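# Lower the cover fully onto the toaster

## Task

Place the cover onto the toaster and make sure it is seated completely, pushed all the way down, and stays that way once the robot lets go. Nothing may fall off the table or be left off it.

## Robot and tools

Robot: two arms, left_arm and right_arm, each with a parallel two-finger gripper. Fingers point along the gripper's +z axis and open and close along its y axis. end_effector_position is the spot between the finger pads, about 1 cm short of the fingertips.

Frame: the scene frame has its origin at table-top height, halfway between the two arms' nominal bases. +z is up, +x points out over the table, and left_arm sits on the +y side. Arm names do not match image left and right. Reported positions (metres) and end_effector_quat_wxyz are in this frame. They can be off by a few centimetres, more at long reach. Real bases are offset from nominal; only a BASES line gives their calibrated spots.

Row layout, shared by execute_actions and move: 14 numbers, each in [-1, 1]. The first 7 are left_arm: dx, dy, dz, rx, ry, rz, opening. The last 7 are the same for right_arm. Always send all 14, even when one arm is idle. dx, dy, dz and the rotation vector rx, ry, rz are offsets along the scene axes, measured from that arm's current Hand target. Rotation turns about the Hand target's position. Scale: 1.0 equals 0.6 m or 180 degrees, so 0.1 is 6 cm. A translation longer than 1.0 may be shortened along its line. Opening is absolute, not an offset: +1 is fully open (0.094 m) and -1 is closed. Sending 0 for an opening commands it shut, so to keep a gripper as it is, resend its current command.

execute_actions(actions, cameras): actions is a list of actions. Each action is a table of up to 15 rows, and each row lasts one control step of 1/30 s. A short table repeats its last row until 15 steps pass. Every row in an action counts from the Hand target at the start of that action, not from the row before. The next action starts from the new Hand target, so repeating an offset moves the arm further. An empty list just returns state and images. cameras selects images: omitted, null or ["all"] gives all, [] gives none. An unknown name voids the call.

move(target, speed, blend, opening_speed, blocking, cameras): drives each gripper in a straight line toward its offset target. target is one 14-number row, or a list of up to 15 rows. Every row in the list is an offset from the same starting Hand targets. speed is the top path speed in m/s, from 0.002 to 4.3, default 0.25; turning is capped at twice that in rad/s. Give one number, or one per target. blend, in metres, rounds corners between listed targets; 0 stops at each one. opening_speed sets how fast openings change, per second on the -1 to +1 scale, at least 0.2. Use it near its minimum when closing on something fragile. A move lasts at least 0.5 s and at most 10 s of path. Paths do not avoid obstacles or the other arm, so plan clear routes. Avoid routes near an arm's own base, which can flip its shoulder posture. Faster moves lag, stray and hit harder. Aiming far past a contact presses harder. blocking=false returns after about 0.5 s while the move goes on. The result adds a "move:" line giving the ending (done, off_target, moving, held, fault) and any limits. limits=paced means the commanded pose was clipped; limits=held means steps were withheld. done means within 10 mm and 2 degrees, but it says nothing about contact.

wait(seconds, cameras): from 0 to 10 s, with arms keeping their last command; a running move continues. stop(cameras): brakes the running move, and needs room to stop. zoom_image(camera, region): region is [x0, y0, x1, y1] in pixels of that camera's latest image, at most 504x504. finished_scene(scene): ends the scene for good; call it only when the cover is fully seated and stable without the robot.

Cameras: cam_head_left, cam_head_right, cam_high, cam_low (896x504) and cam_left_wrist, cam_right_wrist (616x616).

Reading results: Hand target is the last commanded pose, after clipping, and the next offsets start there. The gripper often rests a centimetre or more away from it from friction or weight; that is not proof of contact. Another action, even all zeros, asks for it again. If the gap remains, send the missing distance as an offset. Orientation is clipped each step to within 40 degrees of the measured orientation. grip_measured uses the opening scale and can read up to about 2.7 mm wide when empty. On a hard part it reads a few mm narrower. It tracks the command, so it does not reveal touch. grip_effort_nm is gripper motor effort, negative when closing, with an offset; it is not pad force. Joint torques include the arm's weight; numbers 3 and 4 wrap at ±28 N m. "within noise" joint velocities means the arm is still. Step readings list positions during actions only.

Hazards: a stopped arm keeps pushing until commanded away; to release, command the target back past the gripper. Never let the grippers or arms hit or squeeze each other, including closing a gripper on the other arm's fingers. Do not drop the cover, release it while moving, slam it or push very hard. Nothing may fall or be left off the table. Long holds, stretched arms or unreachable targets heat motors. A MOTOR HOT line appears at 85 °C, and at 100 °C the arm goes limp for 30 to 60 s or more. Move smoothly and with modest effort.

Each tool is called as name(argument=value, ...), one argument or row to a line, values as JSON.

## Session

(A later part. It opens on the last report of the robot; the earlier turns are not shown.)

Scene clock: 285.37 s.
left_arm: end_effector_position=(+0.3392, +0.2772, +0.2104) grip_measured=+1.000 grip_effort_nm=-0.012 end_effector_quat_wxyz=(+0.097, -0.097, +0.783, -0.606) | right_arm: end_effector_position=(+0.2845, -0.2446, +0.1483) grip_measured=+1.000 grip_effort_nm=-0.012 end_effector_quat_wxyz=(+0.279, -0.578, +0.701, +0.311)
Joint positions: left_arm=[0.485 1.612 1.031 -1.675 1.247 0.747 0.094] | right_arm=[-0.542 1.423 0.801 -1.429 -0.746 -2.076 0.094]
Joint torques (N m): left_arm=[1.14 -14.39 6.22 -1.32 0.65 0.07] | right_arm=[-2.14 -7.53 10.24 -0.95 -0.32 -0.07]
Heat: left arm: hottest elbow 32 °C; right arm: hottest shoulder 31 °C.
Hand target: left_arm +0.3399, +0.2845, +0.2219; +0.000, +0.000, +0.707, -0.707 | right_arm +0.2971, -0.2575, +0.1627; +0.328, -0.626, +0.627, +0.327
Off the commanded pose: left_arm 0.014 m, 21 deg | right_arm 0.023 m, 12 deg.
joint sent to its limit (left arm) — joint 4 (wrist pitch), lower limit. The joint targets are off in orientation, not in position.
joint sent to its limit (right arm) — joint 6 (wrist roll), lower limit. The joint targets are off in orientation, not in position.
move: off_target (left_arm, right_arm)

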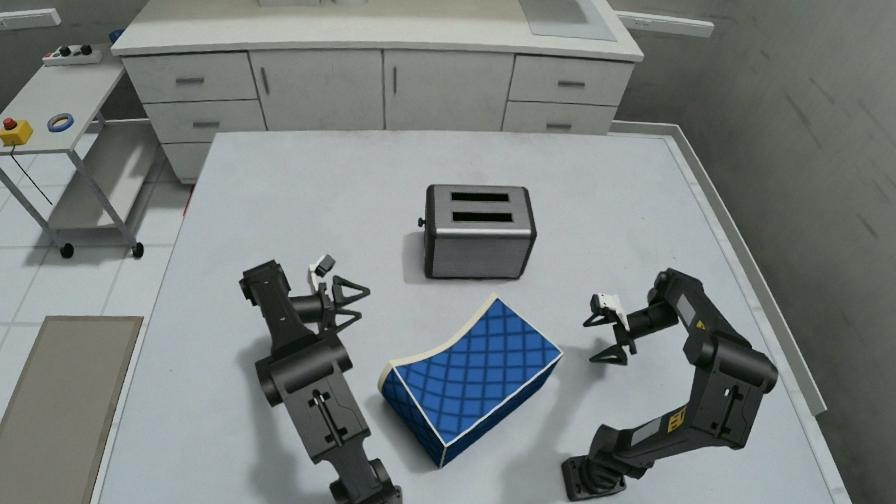

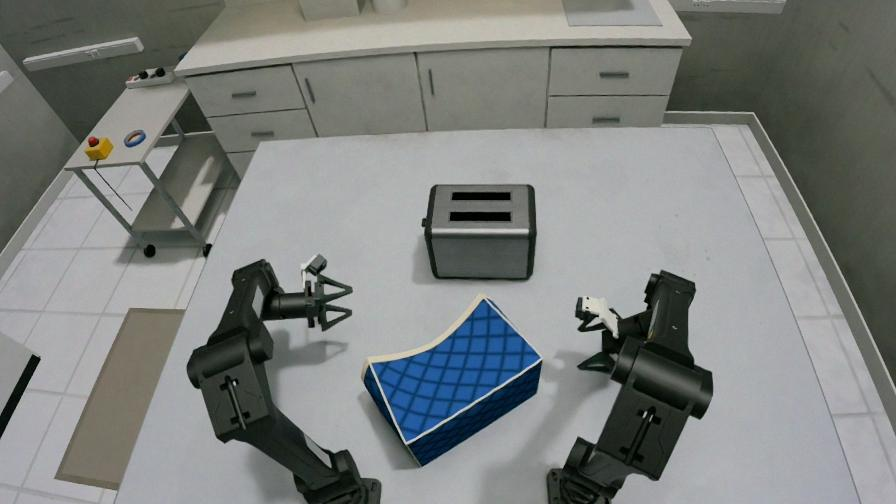

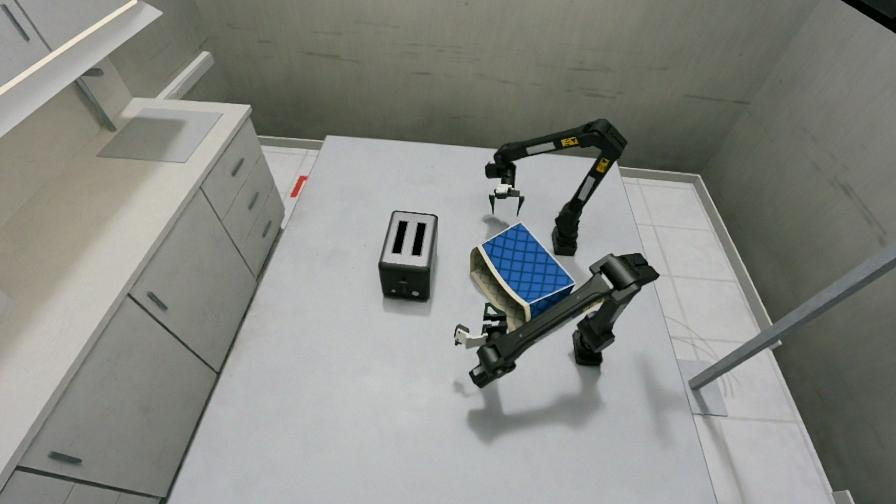

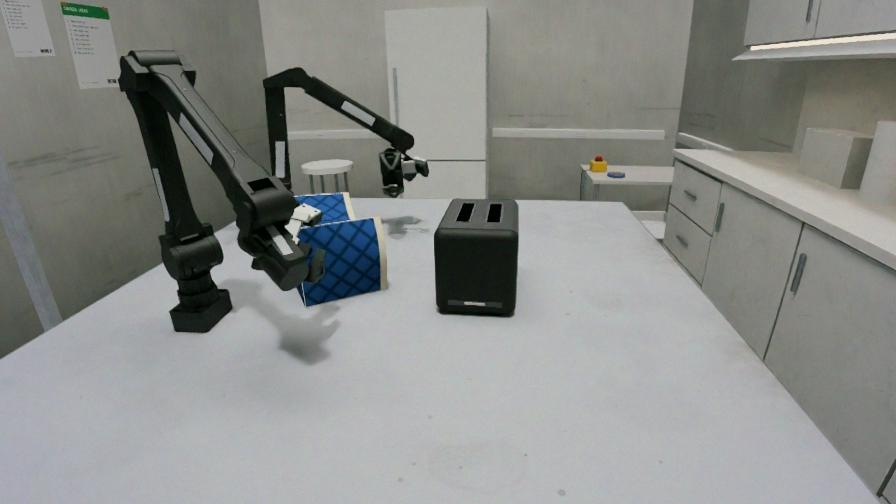

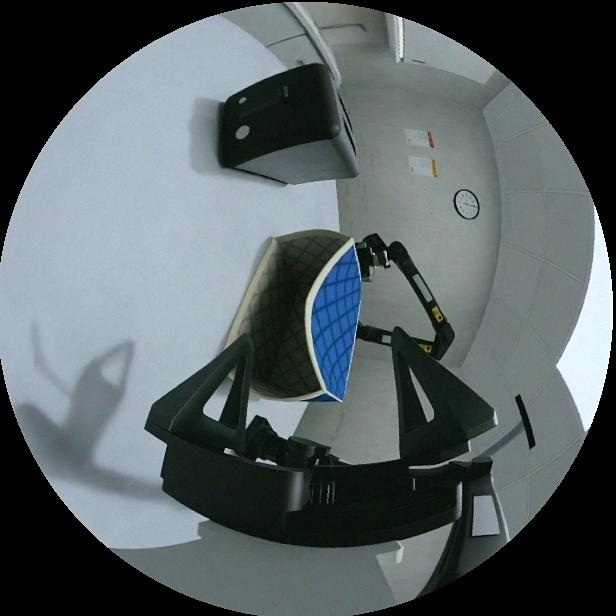

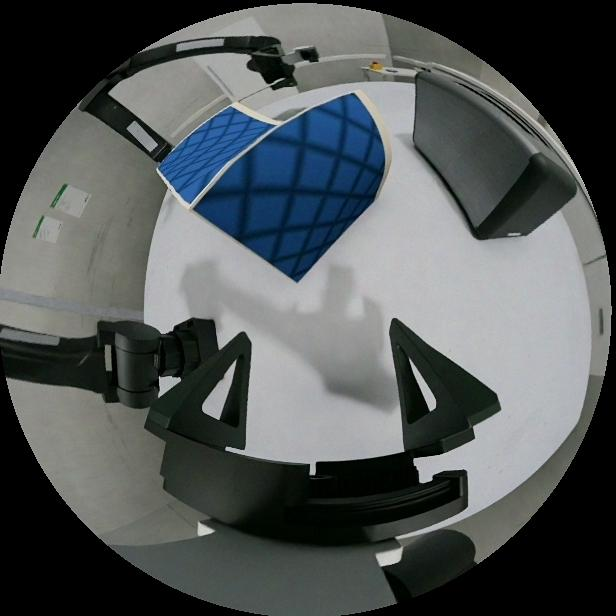

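move(
  target=[
    [-0.11,-0.1,0,0,0,0,1,0,0,0,0,0,0,1],
    [-0.125,-0.2,0,0,0,0,1,0,0,0,0,0,0,1],
  ],
  speed=0.1,
)

zoom_image(
  camera="cam_high",
  region=[420, 190, 620, 340],
)

zoom_image(
  camera="cam_low",
  region=[250, 140, 530, 330],
)

Scene clock: 299.13 s.
left_arm: end_effector_position=(+0.2665, +0.1687, +0.2192) grip_measured=+1.000 grip_effort_nm=0.002 end_effector_quat_wxyz=(+0.050, -0.052, +0.749, -0.658) | right_arm: end_effector_position=(+0.2846, -0.2446, +0.1485) grip_measured=+1.000 grip_effort_nm=-0.007 end_effector_quat_wxyz=(+0.279, -0.578, +0.701, +0.311)
Joint positions: left_arm=[0.265 1.445 0.787 -1.676 1.392 0.776 0.094] | right_arm=[-0.542 1.423 0.801 -1.429 -0.746 -2.076 0.094]
Joint torques (N m): left_arm=[-1.2 -9.41 5.18 -1.42 0.58 0.27] | right_arm=[-2.2 -7.47 10.21 -0.92 -0.32 -0.07]
Heat: left arm: hottest elbow 32 °C; right arm: hottest shoulder 31 °C.
Hand target: left_arm +0.2649, +0.1645, +0.2219; +0.000, +0.000, +0.707, -0.707 | right_arm +0.2971, -0.2575, +0.1628; +0.328, -0.626, +0.627, +0.327
Off the commanded pose: left_arm 0.005 m, 11 deg | right_arm 0.023 m, 12 deg.
joint sent to its limit (left arm) — joint 4 (wrist pitch), lower limit. The joint targets are off in orientation, not in position.
joint sent to its limit (right arm) — joint 6 (wrist roll), lower limit. The joint targets are off in orientation, not in position.
move: off_target (left_arm, right_arm)

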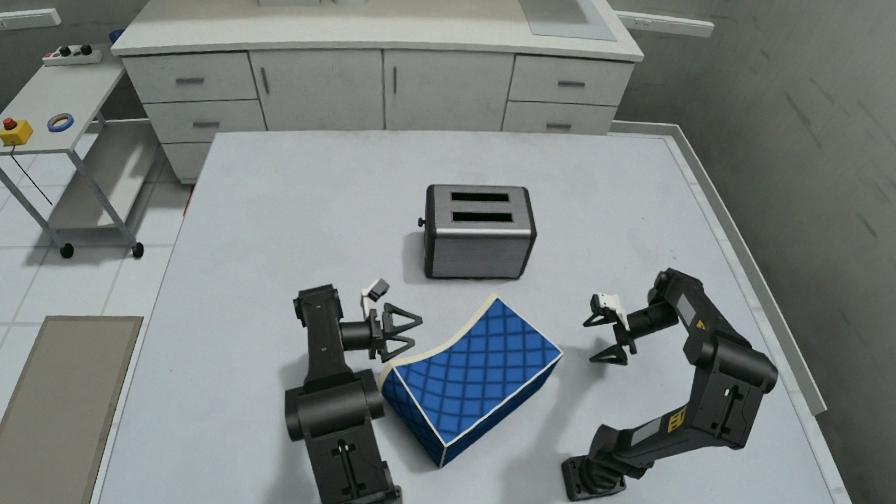

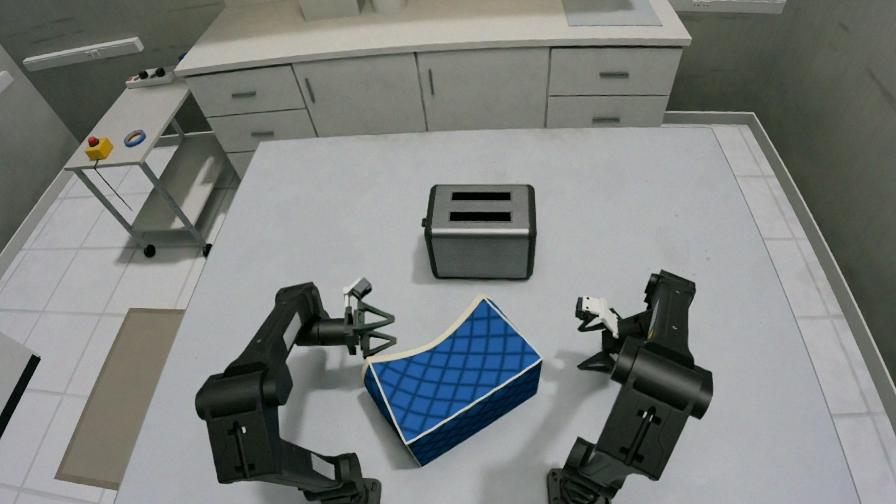

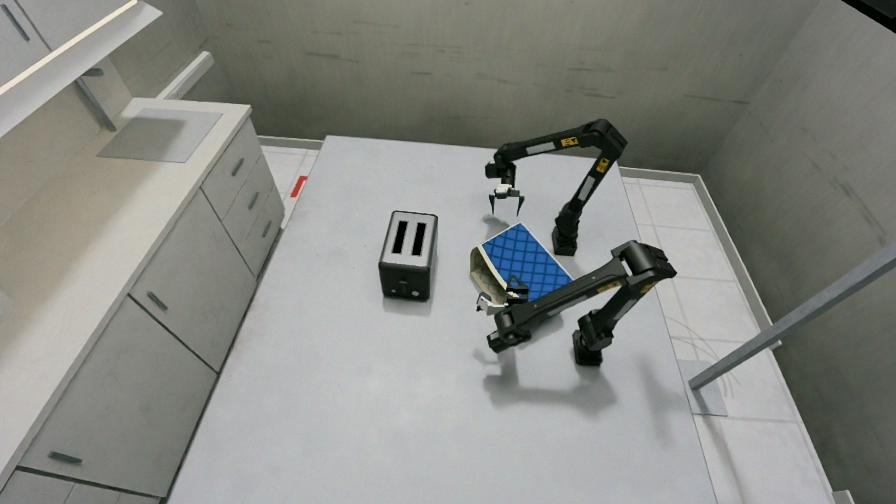

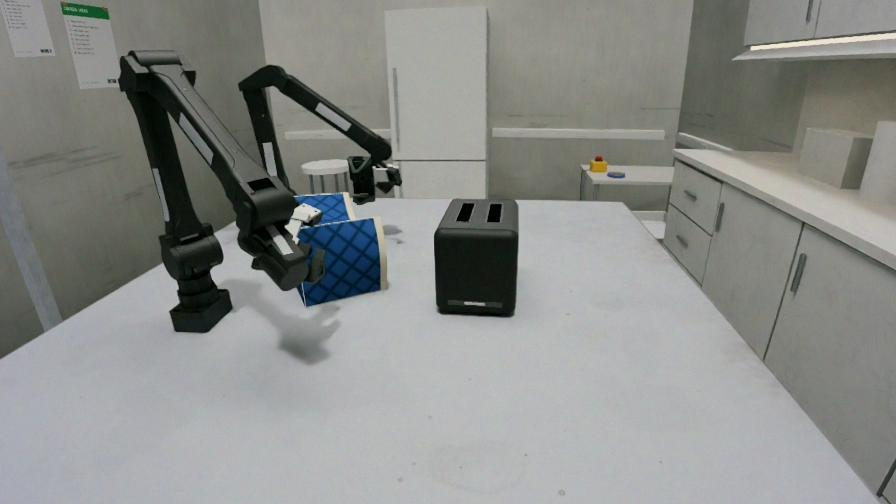

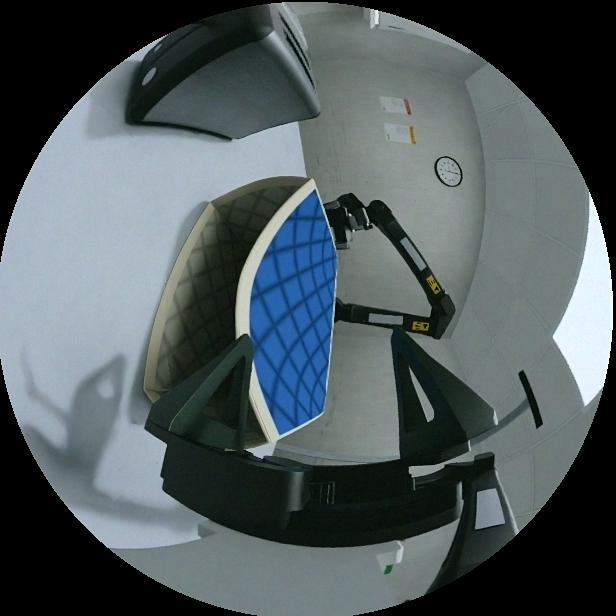

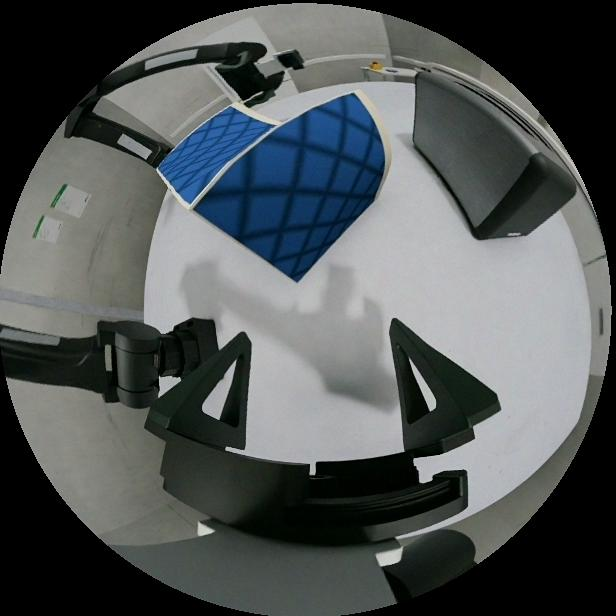

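Scaled by 2.520.

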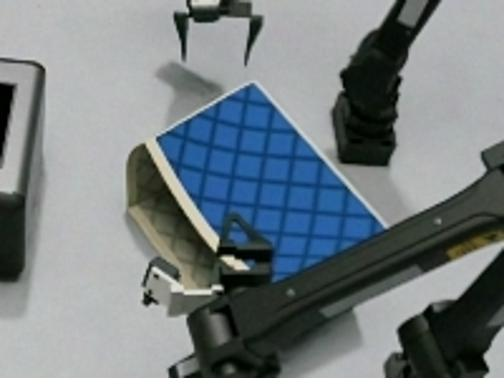

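Scaled by 1.800.

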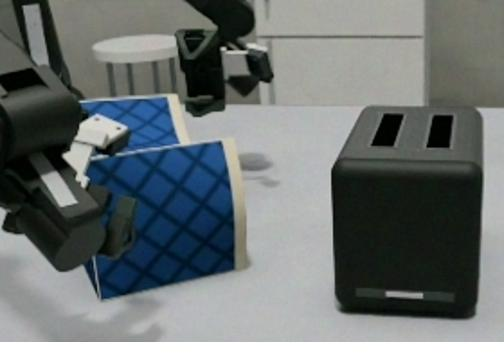

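move(
  target=[
    [0,0,-0.055,0,0,0,1,0,0,0,0,0,0,1],
    [-0.02,-0.07,-0.055,0,0,0,1,0,0,0,0,0,0,1],
  ],
  speed=0.08,
  cameras=["cam_head_left","cam_high","cam_left_wrist"],
)

zoom_image(
  camera="cam_high",
  region=[420, 190, 620, 340],
)

Scene clock: 306.10 s.
left_arm: end_effector_position=(+0.2543, +0.1266, +0.1911) grip_measured=+1.000 grip_effort_nm=-0.007 end_effector_quat_wxyz=(+0.026, -0.014, +0.728, -0.685) | right_arm: end_effector_position=(+0.2846, -0.2446, +0.1485) grip_measured=+1.000 grip_effort_nm=-0.012 end_effector_quat_wxyz=(+0.279, -0.578, +0.701, +0.311)
Joint positions: left_arm=[0.13 1.556 0.742 -1.676 1.473 0.939 0.094] | right_arm=[-0.542 1.423 0.801 -1.429 -0.746 -2.076 0.094]
Joint torques (N m): left_arm=[-1.26 -8.88 4.21 -1.46 0.51 0.25] | right_arm=[-2.02 -7.53 10.18 -0.92 -0.32 -0.07]
Heat: left arm: hottest elbow 32 °C; right arm: hottest shoulder 31 °C.
Hand target: left_arm +0.2528, +0.1225, +0.1888; +0.000, +0.000, +0.707, -0.707 | right_arm +0.2971, -0.2574, +0.1628; +0.328, -0.626, +0.627, +0.327
Off the commanded pose: left_arm 0.005 m, 5 deg | right_arm 0.023 m, 12 deg.
joint sent to its limit (left arm) — joint 4 (wrist pitch), lower limit. The joint targets are off in orientation, not in position.
joint sent to its limit (right arm) — joint 6 (wrist roll), lower limit. The joint targets are off in orientation, not in position.
move: off_target (left_arm, right_arm)
Images, in order (width x height): cam_head_left 896x504, cam_high 896x504, cam_left_wrist 616x616.

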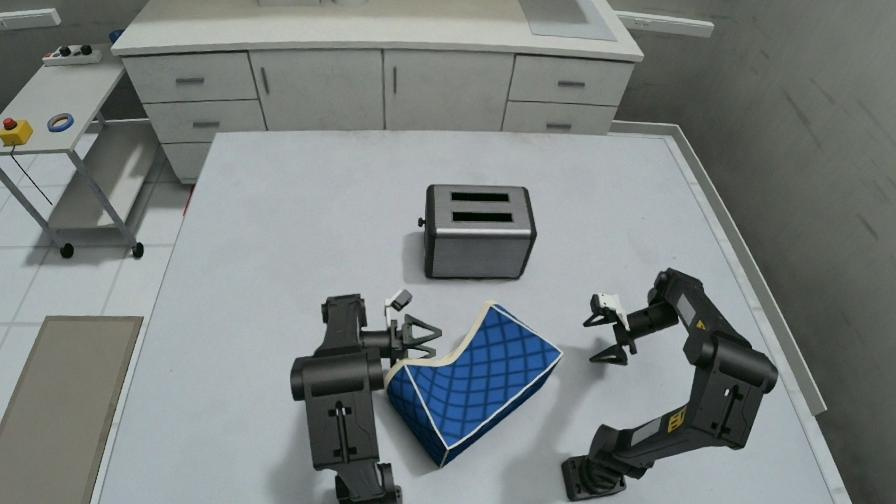

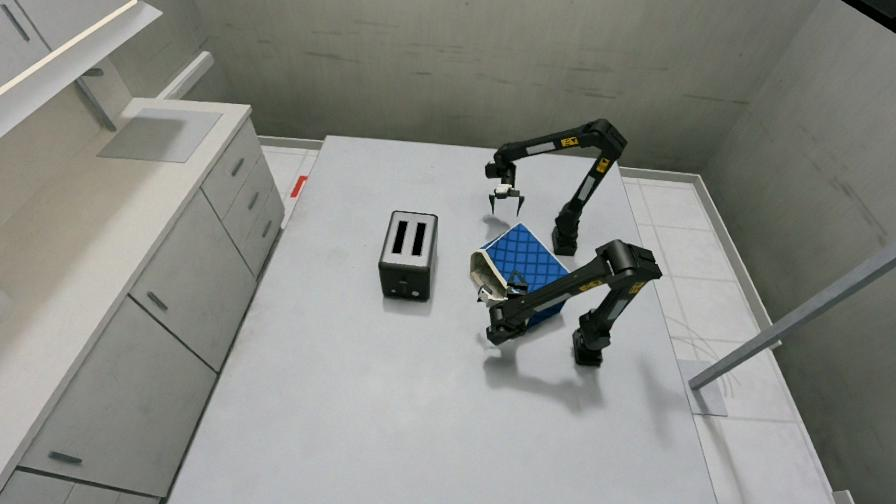

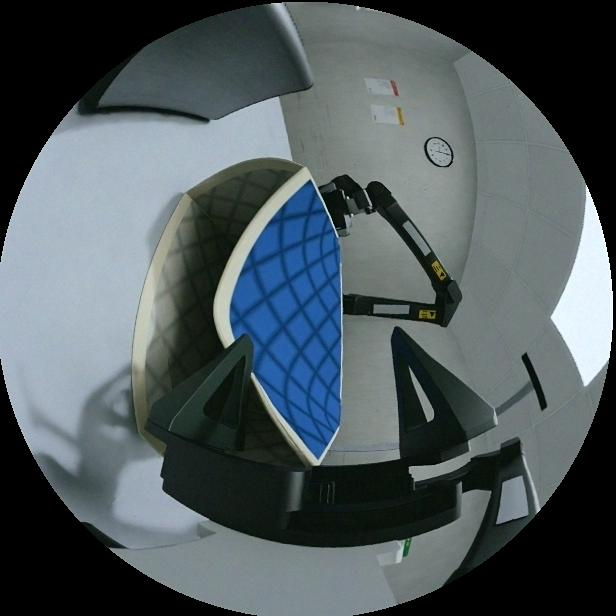

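Scaled by 2.520.

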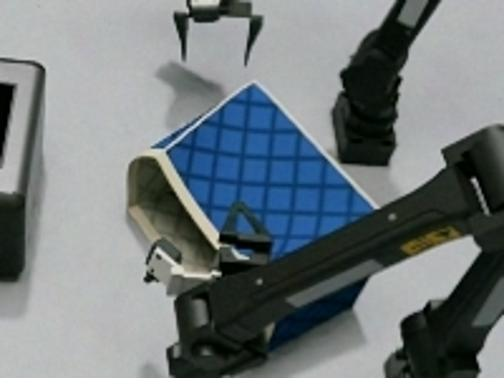

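move(
  target=[0.06,0.1,0.0,0,0,0,1,0,0,0,0,0,0,1],
  speed=0.1,
  cameras=[],
)

move(
  target=[
    [0.0,0.0,-0.08,0,0,0,1,0,0,0,0,0,0,1],
    [-0.05,-0.05,-0.08,0,0,0,1,0,0,0,0,0,0,1],
  ],
  speed=0.1,
  cameras=["cam_head_left","cam_high","cam_left_wrist"],
)

zoom_image(
  camera="cam_high",
  region=[420, 190, 620, 340],
)

Scene clock: 314.57 s.
left_arm: end_effector_position=(+0.2782, +0.1744, +0.1860) grip_measured=+1.000 grip_effort_nm=-0.007 end_effector_quat_wxyz=(+0.042, -0.034, +0.753, -0.656) | right_arm: end_effector_position=(+0.2846, -0.2446, +0.1485) grip_measured=+1.000 grip_effort_nm=-0.017 end_effector_quat_wxyz=(+0.279, -0.578, +0.701, +0.311)
Joint positions: left_arm=[0.269 1.58 0.814 -1.676 1.356 0.902 0.094] | right_arm=[-0.542 1.423 0.801 -1.429 -0.746 -2.076 0.094]
Joint torques (N m): left_arm=[0.91 -9.47 6.58 -1.39 0.32 0.05] | right_arm=[-2.14 -7.59 10.21 -0.98 -0.32 -0.07]
Heat: left arm: hottest elbow 32 °C; right arm: hottest shoulder 31 °C.
Hand target: left_arm +0.2888, +0.1825, +0.1888; +0.000, +0.000, +0.707, -0.707 | right_arm +0.2971, -0.2574, +0.1628; +0.328, -0.626, +0.627, +0.327
Off the commanded pose: left_arm 0.014 m, 10 deg | right_arm 0.023 m, 12 deg.
joint sent to its limit (left arm) — joint 4 (wrist pitch), lower limit. The joint targets are off in orientation, not in position.
joint sent to its limit (right arm) — joint 6 (wrist roll), lower limit. The joint targets are off in orientation, not in position.
move: off_target (left_arm, right_arm)
No camera images: "cameras" was empty.

Scene clock: 316.63 s.
left_arm: end_effector_position=(+0.2605, +0.1567, +0.1366) grip_measured=+1.000 grip_effort_nm=0.007 end_effector_quat_wxyz=(+0.019, -0.024, +0.737, -0.675) | right_arm: end_effector_position=(+0.2846, -0.2446, +0.1485) grip_measured=+1.000 grip_effort_nm=-0.012 end_effector_quat_wxyz=(+0.279, -0.578, +0.701, +0.311)
Joint positions: left_arm=[0.226 1.747 0.756 -1.676 1.379 1.098 0.094] | right_arm=[-0.542 1.423 0.801 -1.429 -0.746 -2.076 0.094]
Joint torques (N m): left_arm=[-1.44 -11.93 3.18 -1.65 0.43 0.29] | right_arm=[-1.96 -7.65 10.19 -0.94 -0.32 -0.07]
Heat: left arm: hottest elbow 32 °C; right arm: hottest shoulder 31 °C.
Hand target: left_arm +0.2589, +0.1525, +0.1409; +0.000, +0.000, +0.707, -0.707 | right_arm +0.2971, -0.2574, +0.1628; +0.328, -0.626, +0.627, +0.327
Off the commanded pose: left_arm 0.006 m, 6 deg | right_arm 0.023 m, 12 deg.
joint sent to its limit (left arm) — joint 4 (wrist pitch), lower limit. The joint targets are off in orientation, not in position.
joint sent to its limit (right arm) — joint 6 (wrist roll), lower limit. The joint targets are off in orientation, not in position.
move: off_target (left_arm, right_arm)
Images, in order (width x height): cam_head_left 896x504, cam_high 896x504, cam_left_wrist 616x616.

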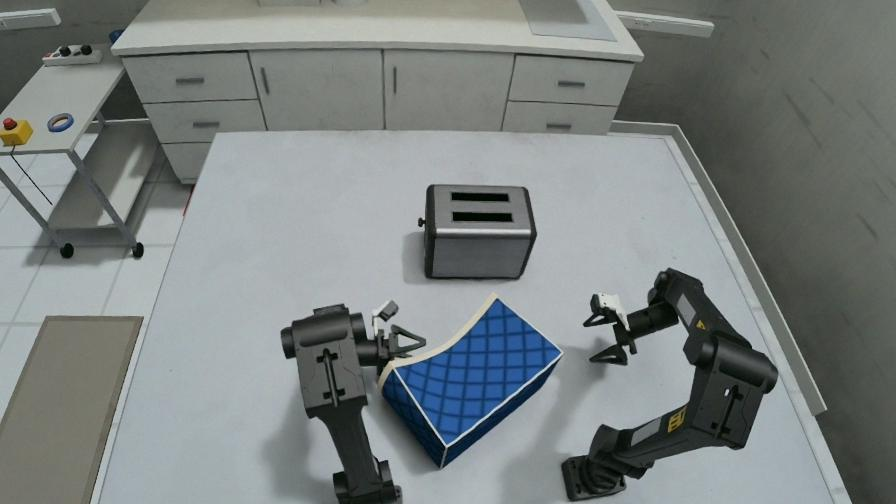

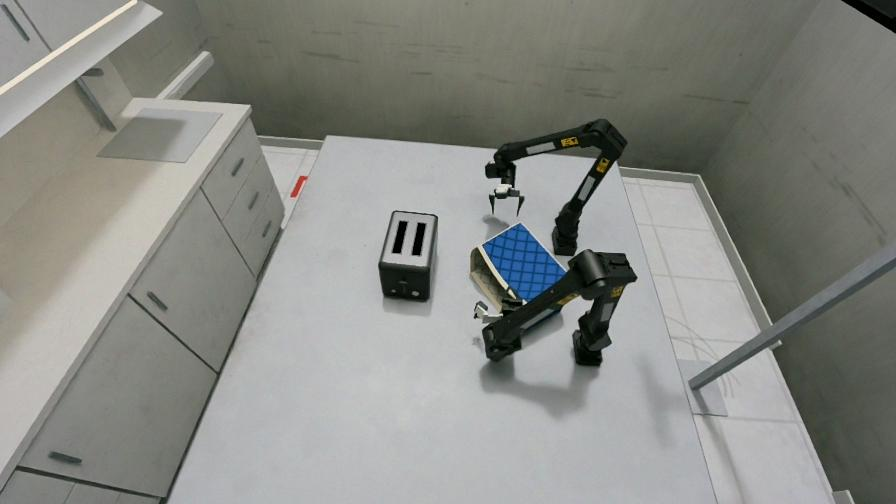

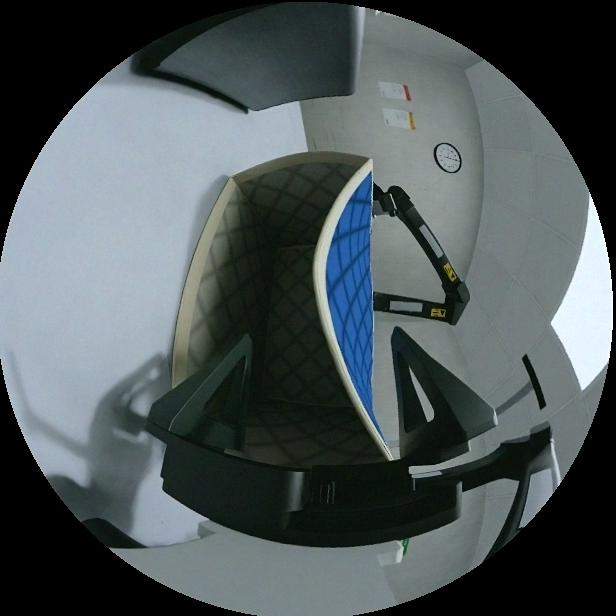

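Scaled by 2.520.

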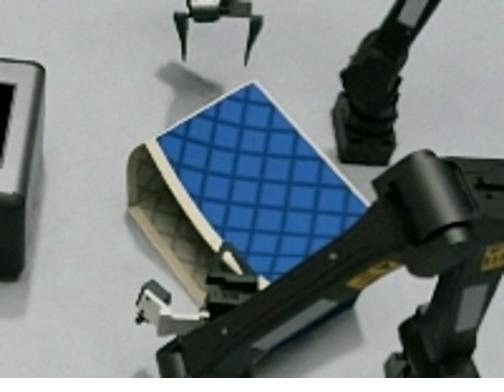

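move(
  target=[-0.01,-0.06,0,0,0,0,1,0,0,0,0,0,0,1],
  speed=0.08,
  cameras=[],
)

move(
  target=[0,0,0,0,0,0,-1,0,0,0,0,0,0,1],
  opening_speed=0.8,
  cameras=["cam_head_left","cam_high","cam_left_wrist"],
)

zoom_image(
  camera="cam_high",
  region=[420, 190, 620, 340],
)

Scene clock: 322.17 s.
left_arm: end_effector_position=(+0.2555, +0.1209, +0.1422) grip_measured=+1.000 grip_effort_nm=-0.007 end_effector_quat_wxyz=(+0.016, -0.007, +0.721, -0.693) | right_arm: end_effector_position=(+0.2846, -0.2446, +0.1485) grip_measured=+1.000 grip_effort_nm=-0.012 end_effector_quat_wxyz=(+0.279, -0.578, +0.701, +0.311)
Joint positions: left_arm=[0.109 1.747 0.739 -1.676 1.479 1.129 0.094] | right_arm=[-0.542 1.423 0.801 -1.429 -0.746 -2.076 0.094]
Joint torques (N m): left_arm=[-1.55 -10.29 2.92 -1.63 0.39 0.26] | right_arm=[-2.14 -7.53 10.21 -0.92 -0.32 -0.07]
Heat: left arm: hottest elbow 32 °C; right arm: hottest shoulder 31 °C.
Hand target: left_arm +0.2528, +0.1165, +0.1409; +0.000, +0.000, +0.707, -0.707 | right_arm +0.2971, -0.2574, +0.1628; +0.328, -0.626, +0.627, +0.327
Off the commanded pose: left_arm 0.005 m, 3 deg | right_arm 0.023 m, 12 deg.
joint sent to its limit (left arm) — joint 4 (wrist pitch), lower limit. The joint targets still meet the commanded pose.
joint sent to its limit (right arm) — joint 6 (wrist roll), lower limit. The joint targets are off in orientation, not in position.
move: off_target (left_arm, right_arm)
No camera images: "cameras" was empty.

Scene clock: 324.90 s.
left_arm: end_effector_position=(+0.2555, +0.1209, +0.1422) grip_measured=-0.946 grip_effort_nm=-0.950 end_effector_quat_wxyz=(+0.016, -0.006, +0.721, -0.693) | right_arm: end_effector_position=(+0.2846, -0.2446, +0.1485) grip_measured=+1.000 grip_effort_nm=-0.017 end_effector_quat_wxyz=(+0.279, -0.578, +0.701, +0.311)
Joint positions: left_arm=[0.109 1.747 0.739 -1.676 1.48 1.13 0.003] | right_arm=[-0.542 1.423 0.801 -1.429 -0.746 -2.076 0.094]
Joint torques (N m): left_arm=[-1.08 -10.52 2.93 -1.62 0.42 0.24] | right_arm=[-2.02 -7.47 10.19 -0.94 -0.31 -0.07]
Heat: left arm: hottest elbow 31 °C; right arm: hottest shoulder 31 °C.
Hand target: left_arm +0.2528, +0.1165, +0.1409; +0.000, +0.000, +0.707, -0.707 | right_arm +0.2971, -0.2574, +0.1628; +0.328, -0.626, +0.627, +0.327
Off the commanded pose: left_arm 0.005 m, 3 deg | right_arm 0.023 m, 12 deg.
joint sent to its limit (left arm) — joint 4 (wrist pitch), lower limit. The joint targets still meet the commanded pose.
joint sent to its limit (right arm) — joint 6 (wrist roll), lower limit. The joint targets are off in orientation, not in position.
move: off_target (left_arm, right_arm)
Images, in order (width x height): cam_head_left 896x504, cam_high 896x504, cam_left_wrist 616x616.

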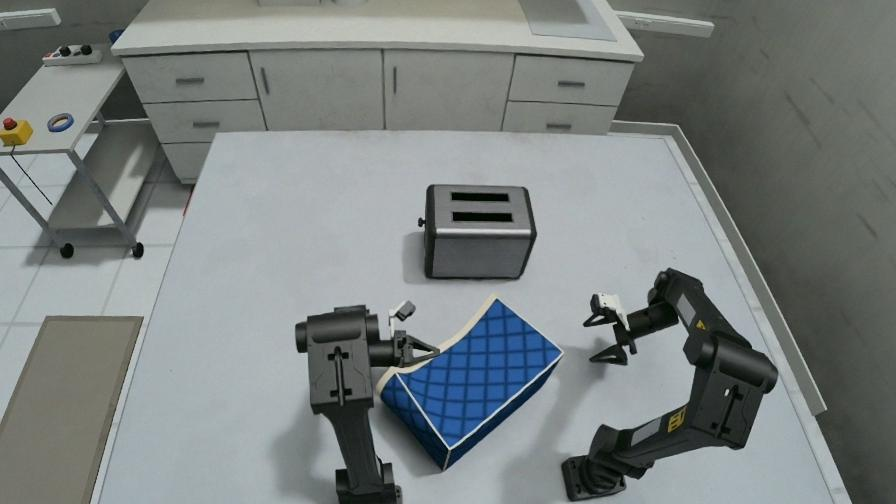

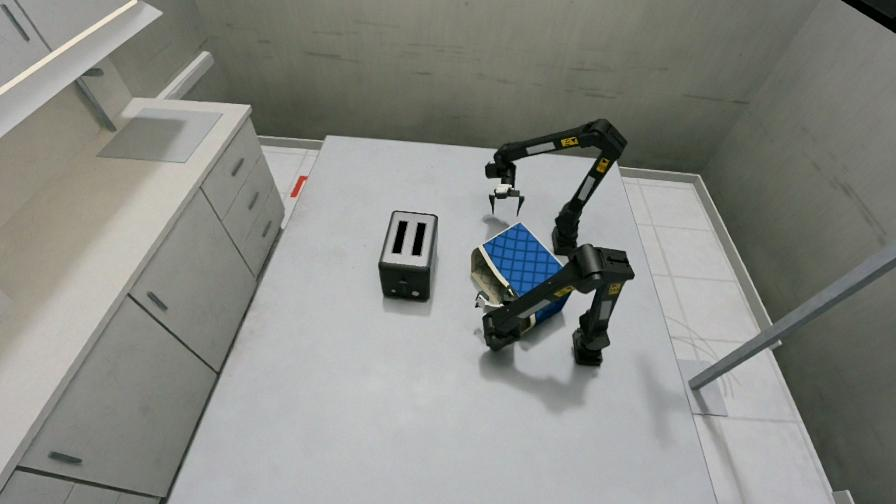

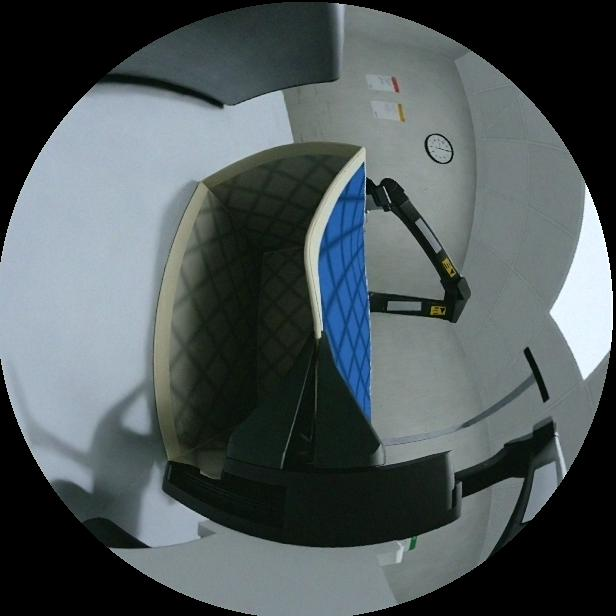

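Scaled by 2.520.

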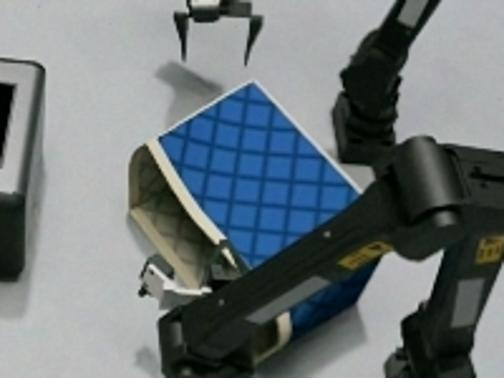

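move(
  target=[
    [0,0,0,0,0,0,-1,0.2,0.1,-0.08,0,0,0,-1],
    [0,0,0,0,0,0,-1,0.2,0.41,-0.08,0,0,0,-1],
  ],
  blend=0.02,
  speed=0.12,
)

zoom_image(
  camera="cam_high",
  region=[420, 190, 620, 340],
)

Scene clock: 353.63 s.
left_arm: end_effector_position=(+0.2555, +0.1209, +0.1422) grip_measured=-0.949 grip_effort_nm=-1.018 end_effector_quat_wxyz=(+0.016, -0.006, +0.721, -0.693) | right_arm: end_effector_position=(+0.4208, -0.0146, +0.1095) grip_measured=-0.996 grip_effort_nm=-0.232 end_effector_quat_wxyz=(-0.325, +0.625, -0.628, -0.330)
Joint positions: left_arm=[0.109 1.747 0.739 -1.676 1.48 1.13 0.002] | right_arm=[0.13 1.648 0.912 -0.605 -0.944 -1.281 0]
Joint torques (N m): left_arm=[-1.44 -10.11 2.95 -1.66 0.42 0.27] | right_arm=[-0.21 -11.46 5.86 0.76 -0.46 0.27]
Heat: left arm: hottest shoulder 30 °C; right arm: hottest shoulder 31 °C.
Hand target: left_arm +0.2528, +0.1165, +0.1409; +0.000, +0.000, +0.707, -0.707 | right_arm +0.4171, -0.0114, +0.1147; -0.328, +0.626, -0.627, -0.327
Off the commanded pose: left_arm 0.005 m, 3 deg | right_arm 0.007 m, 0 deg.
joint sent to its limit (left arm) — joint 4 (wrist pitch), lower limit. The joint targets still meet the commanded pose.
move: off_target (left_arm)

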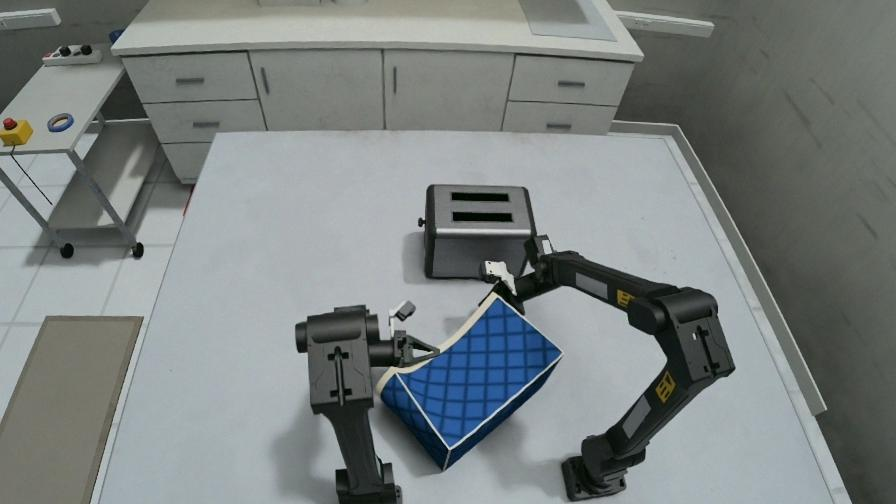

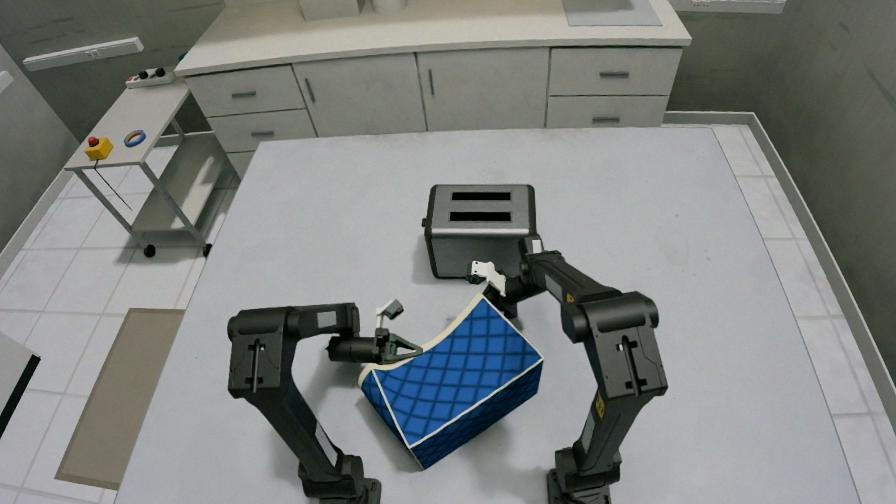

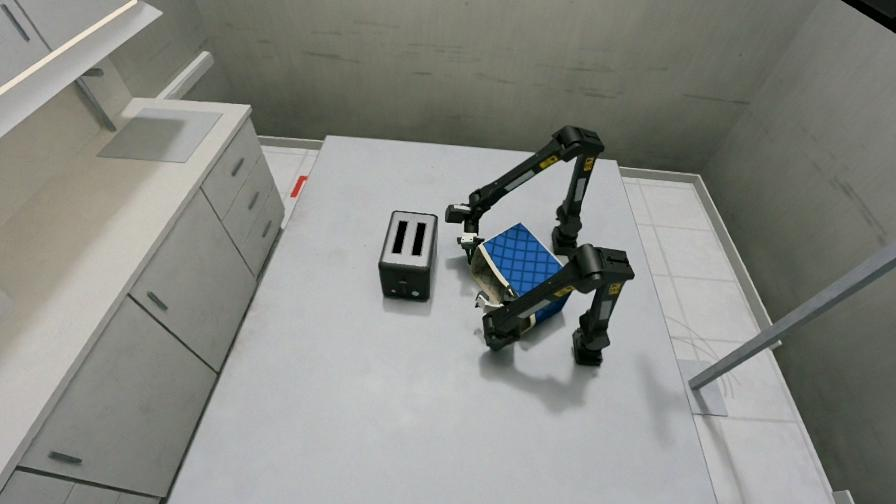

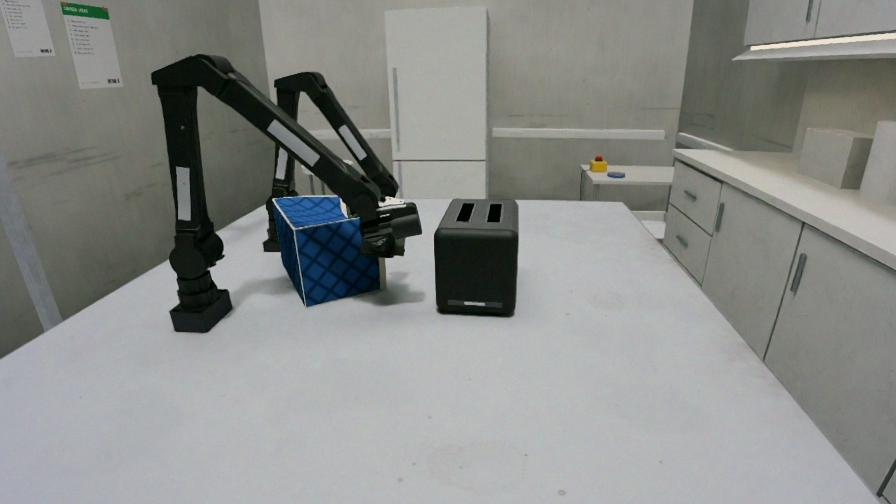

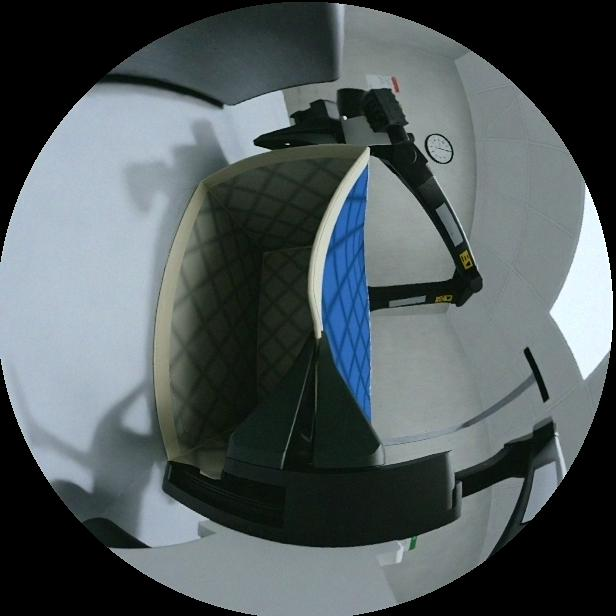

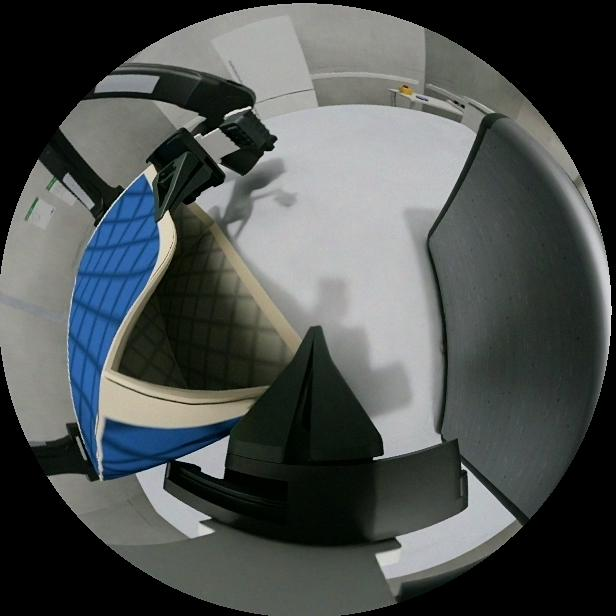

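Scaled by 2.520.

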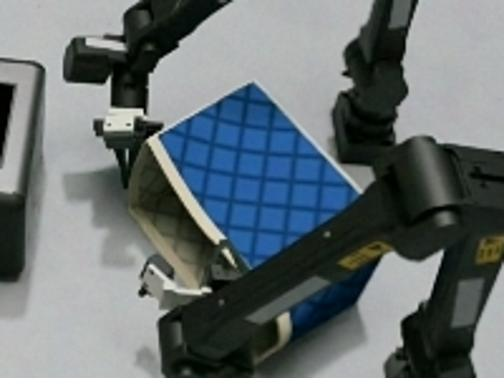

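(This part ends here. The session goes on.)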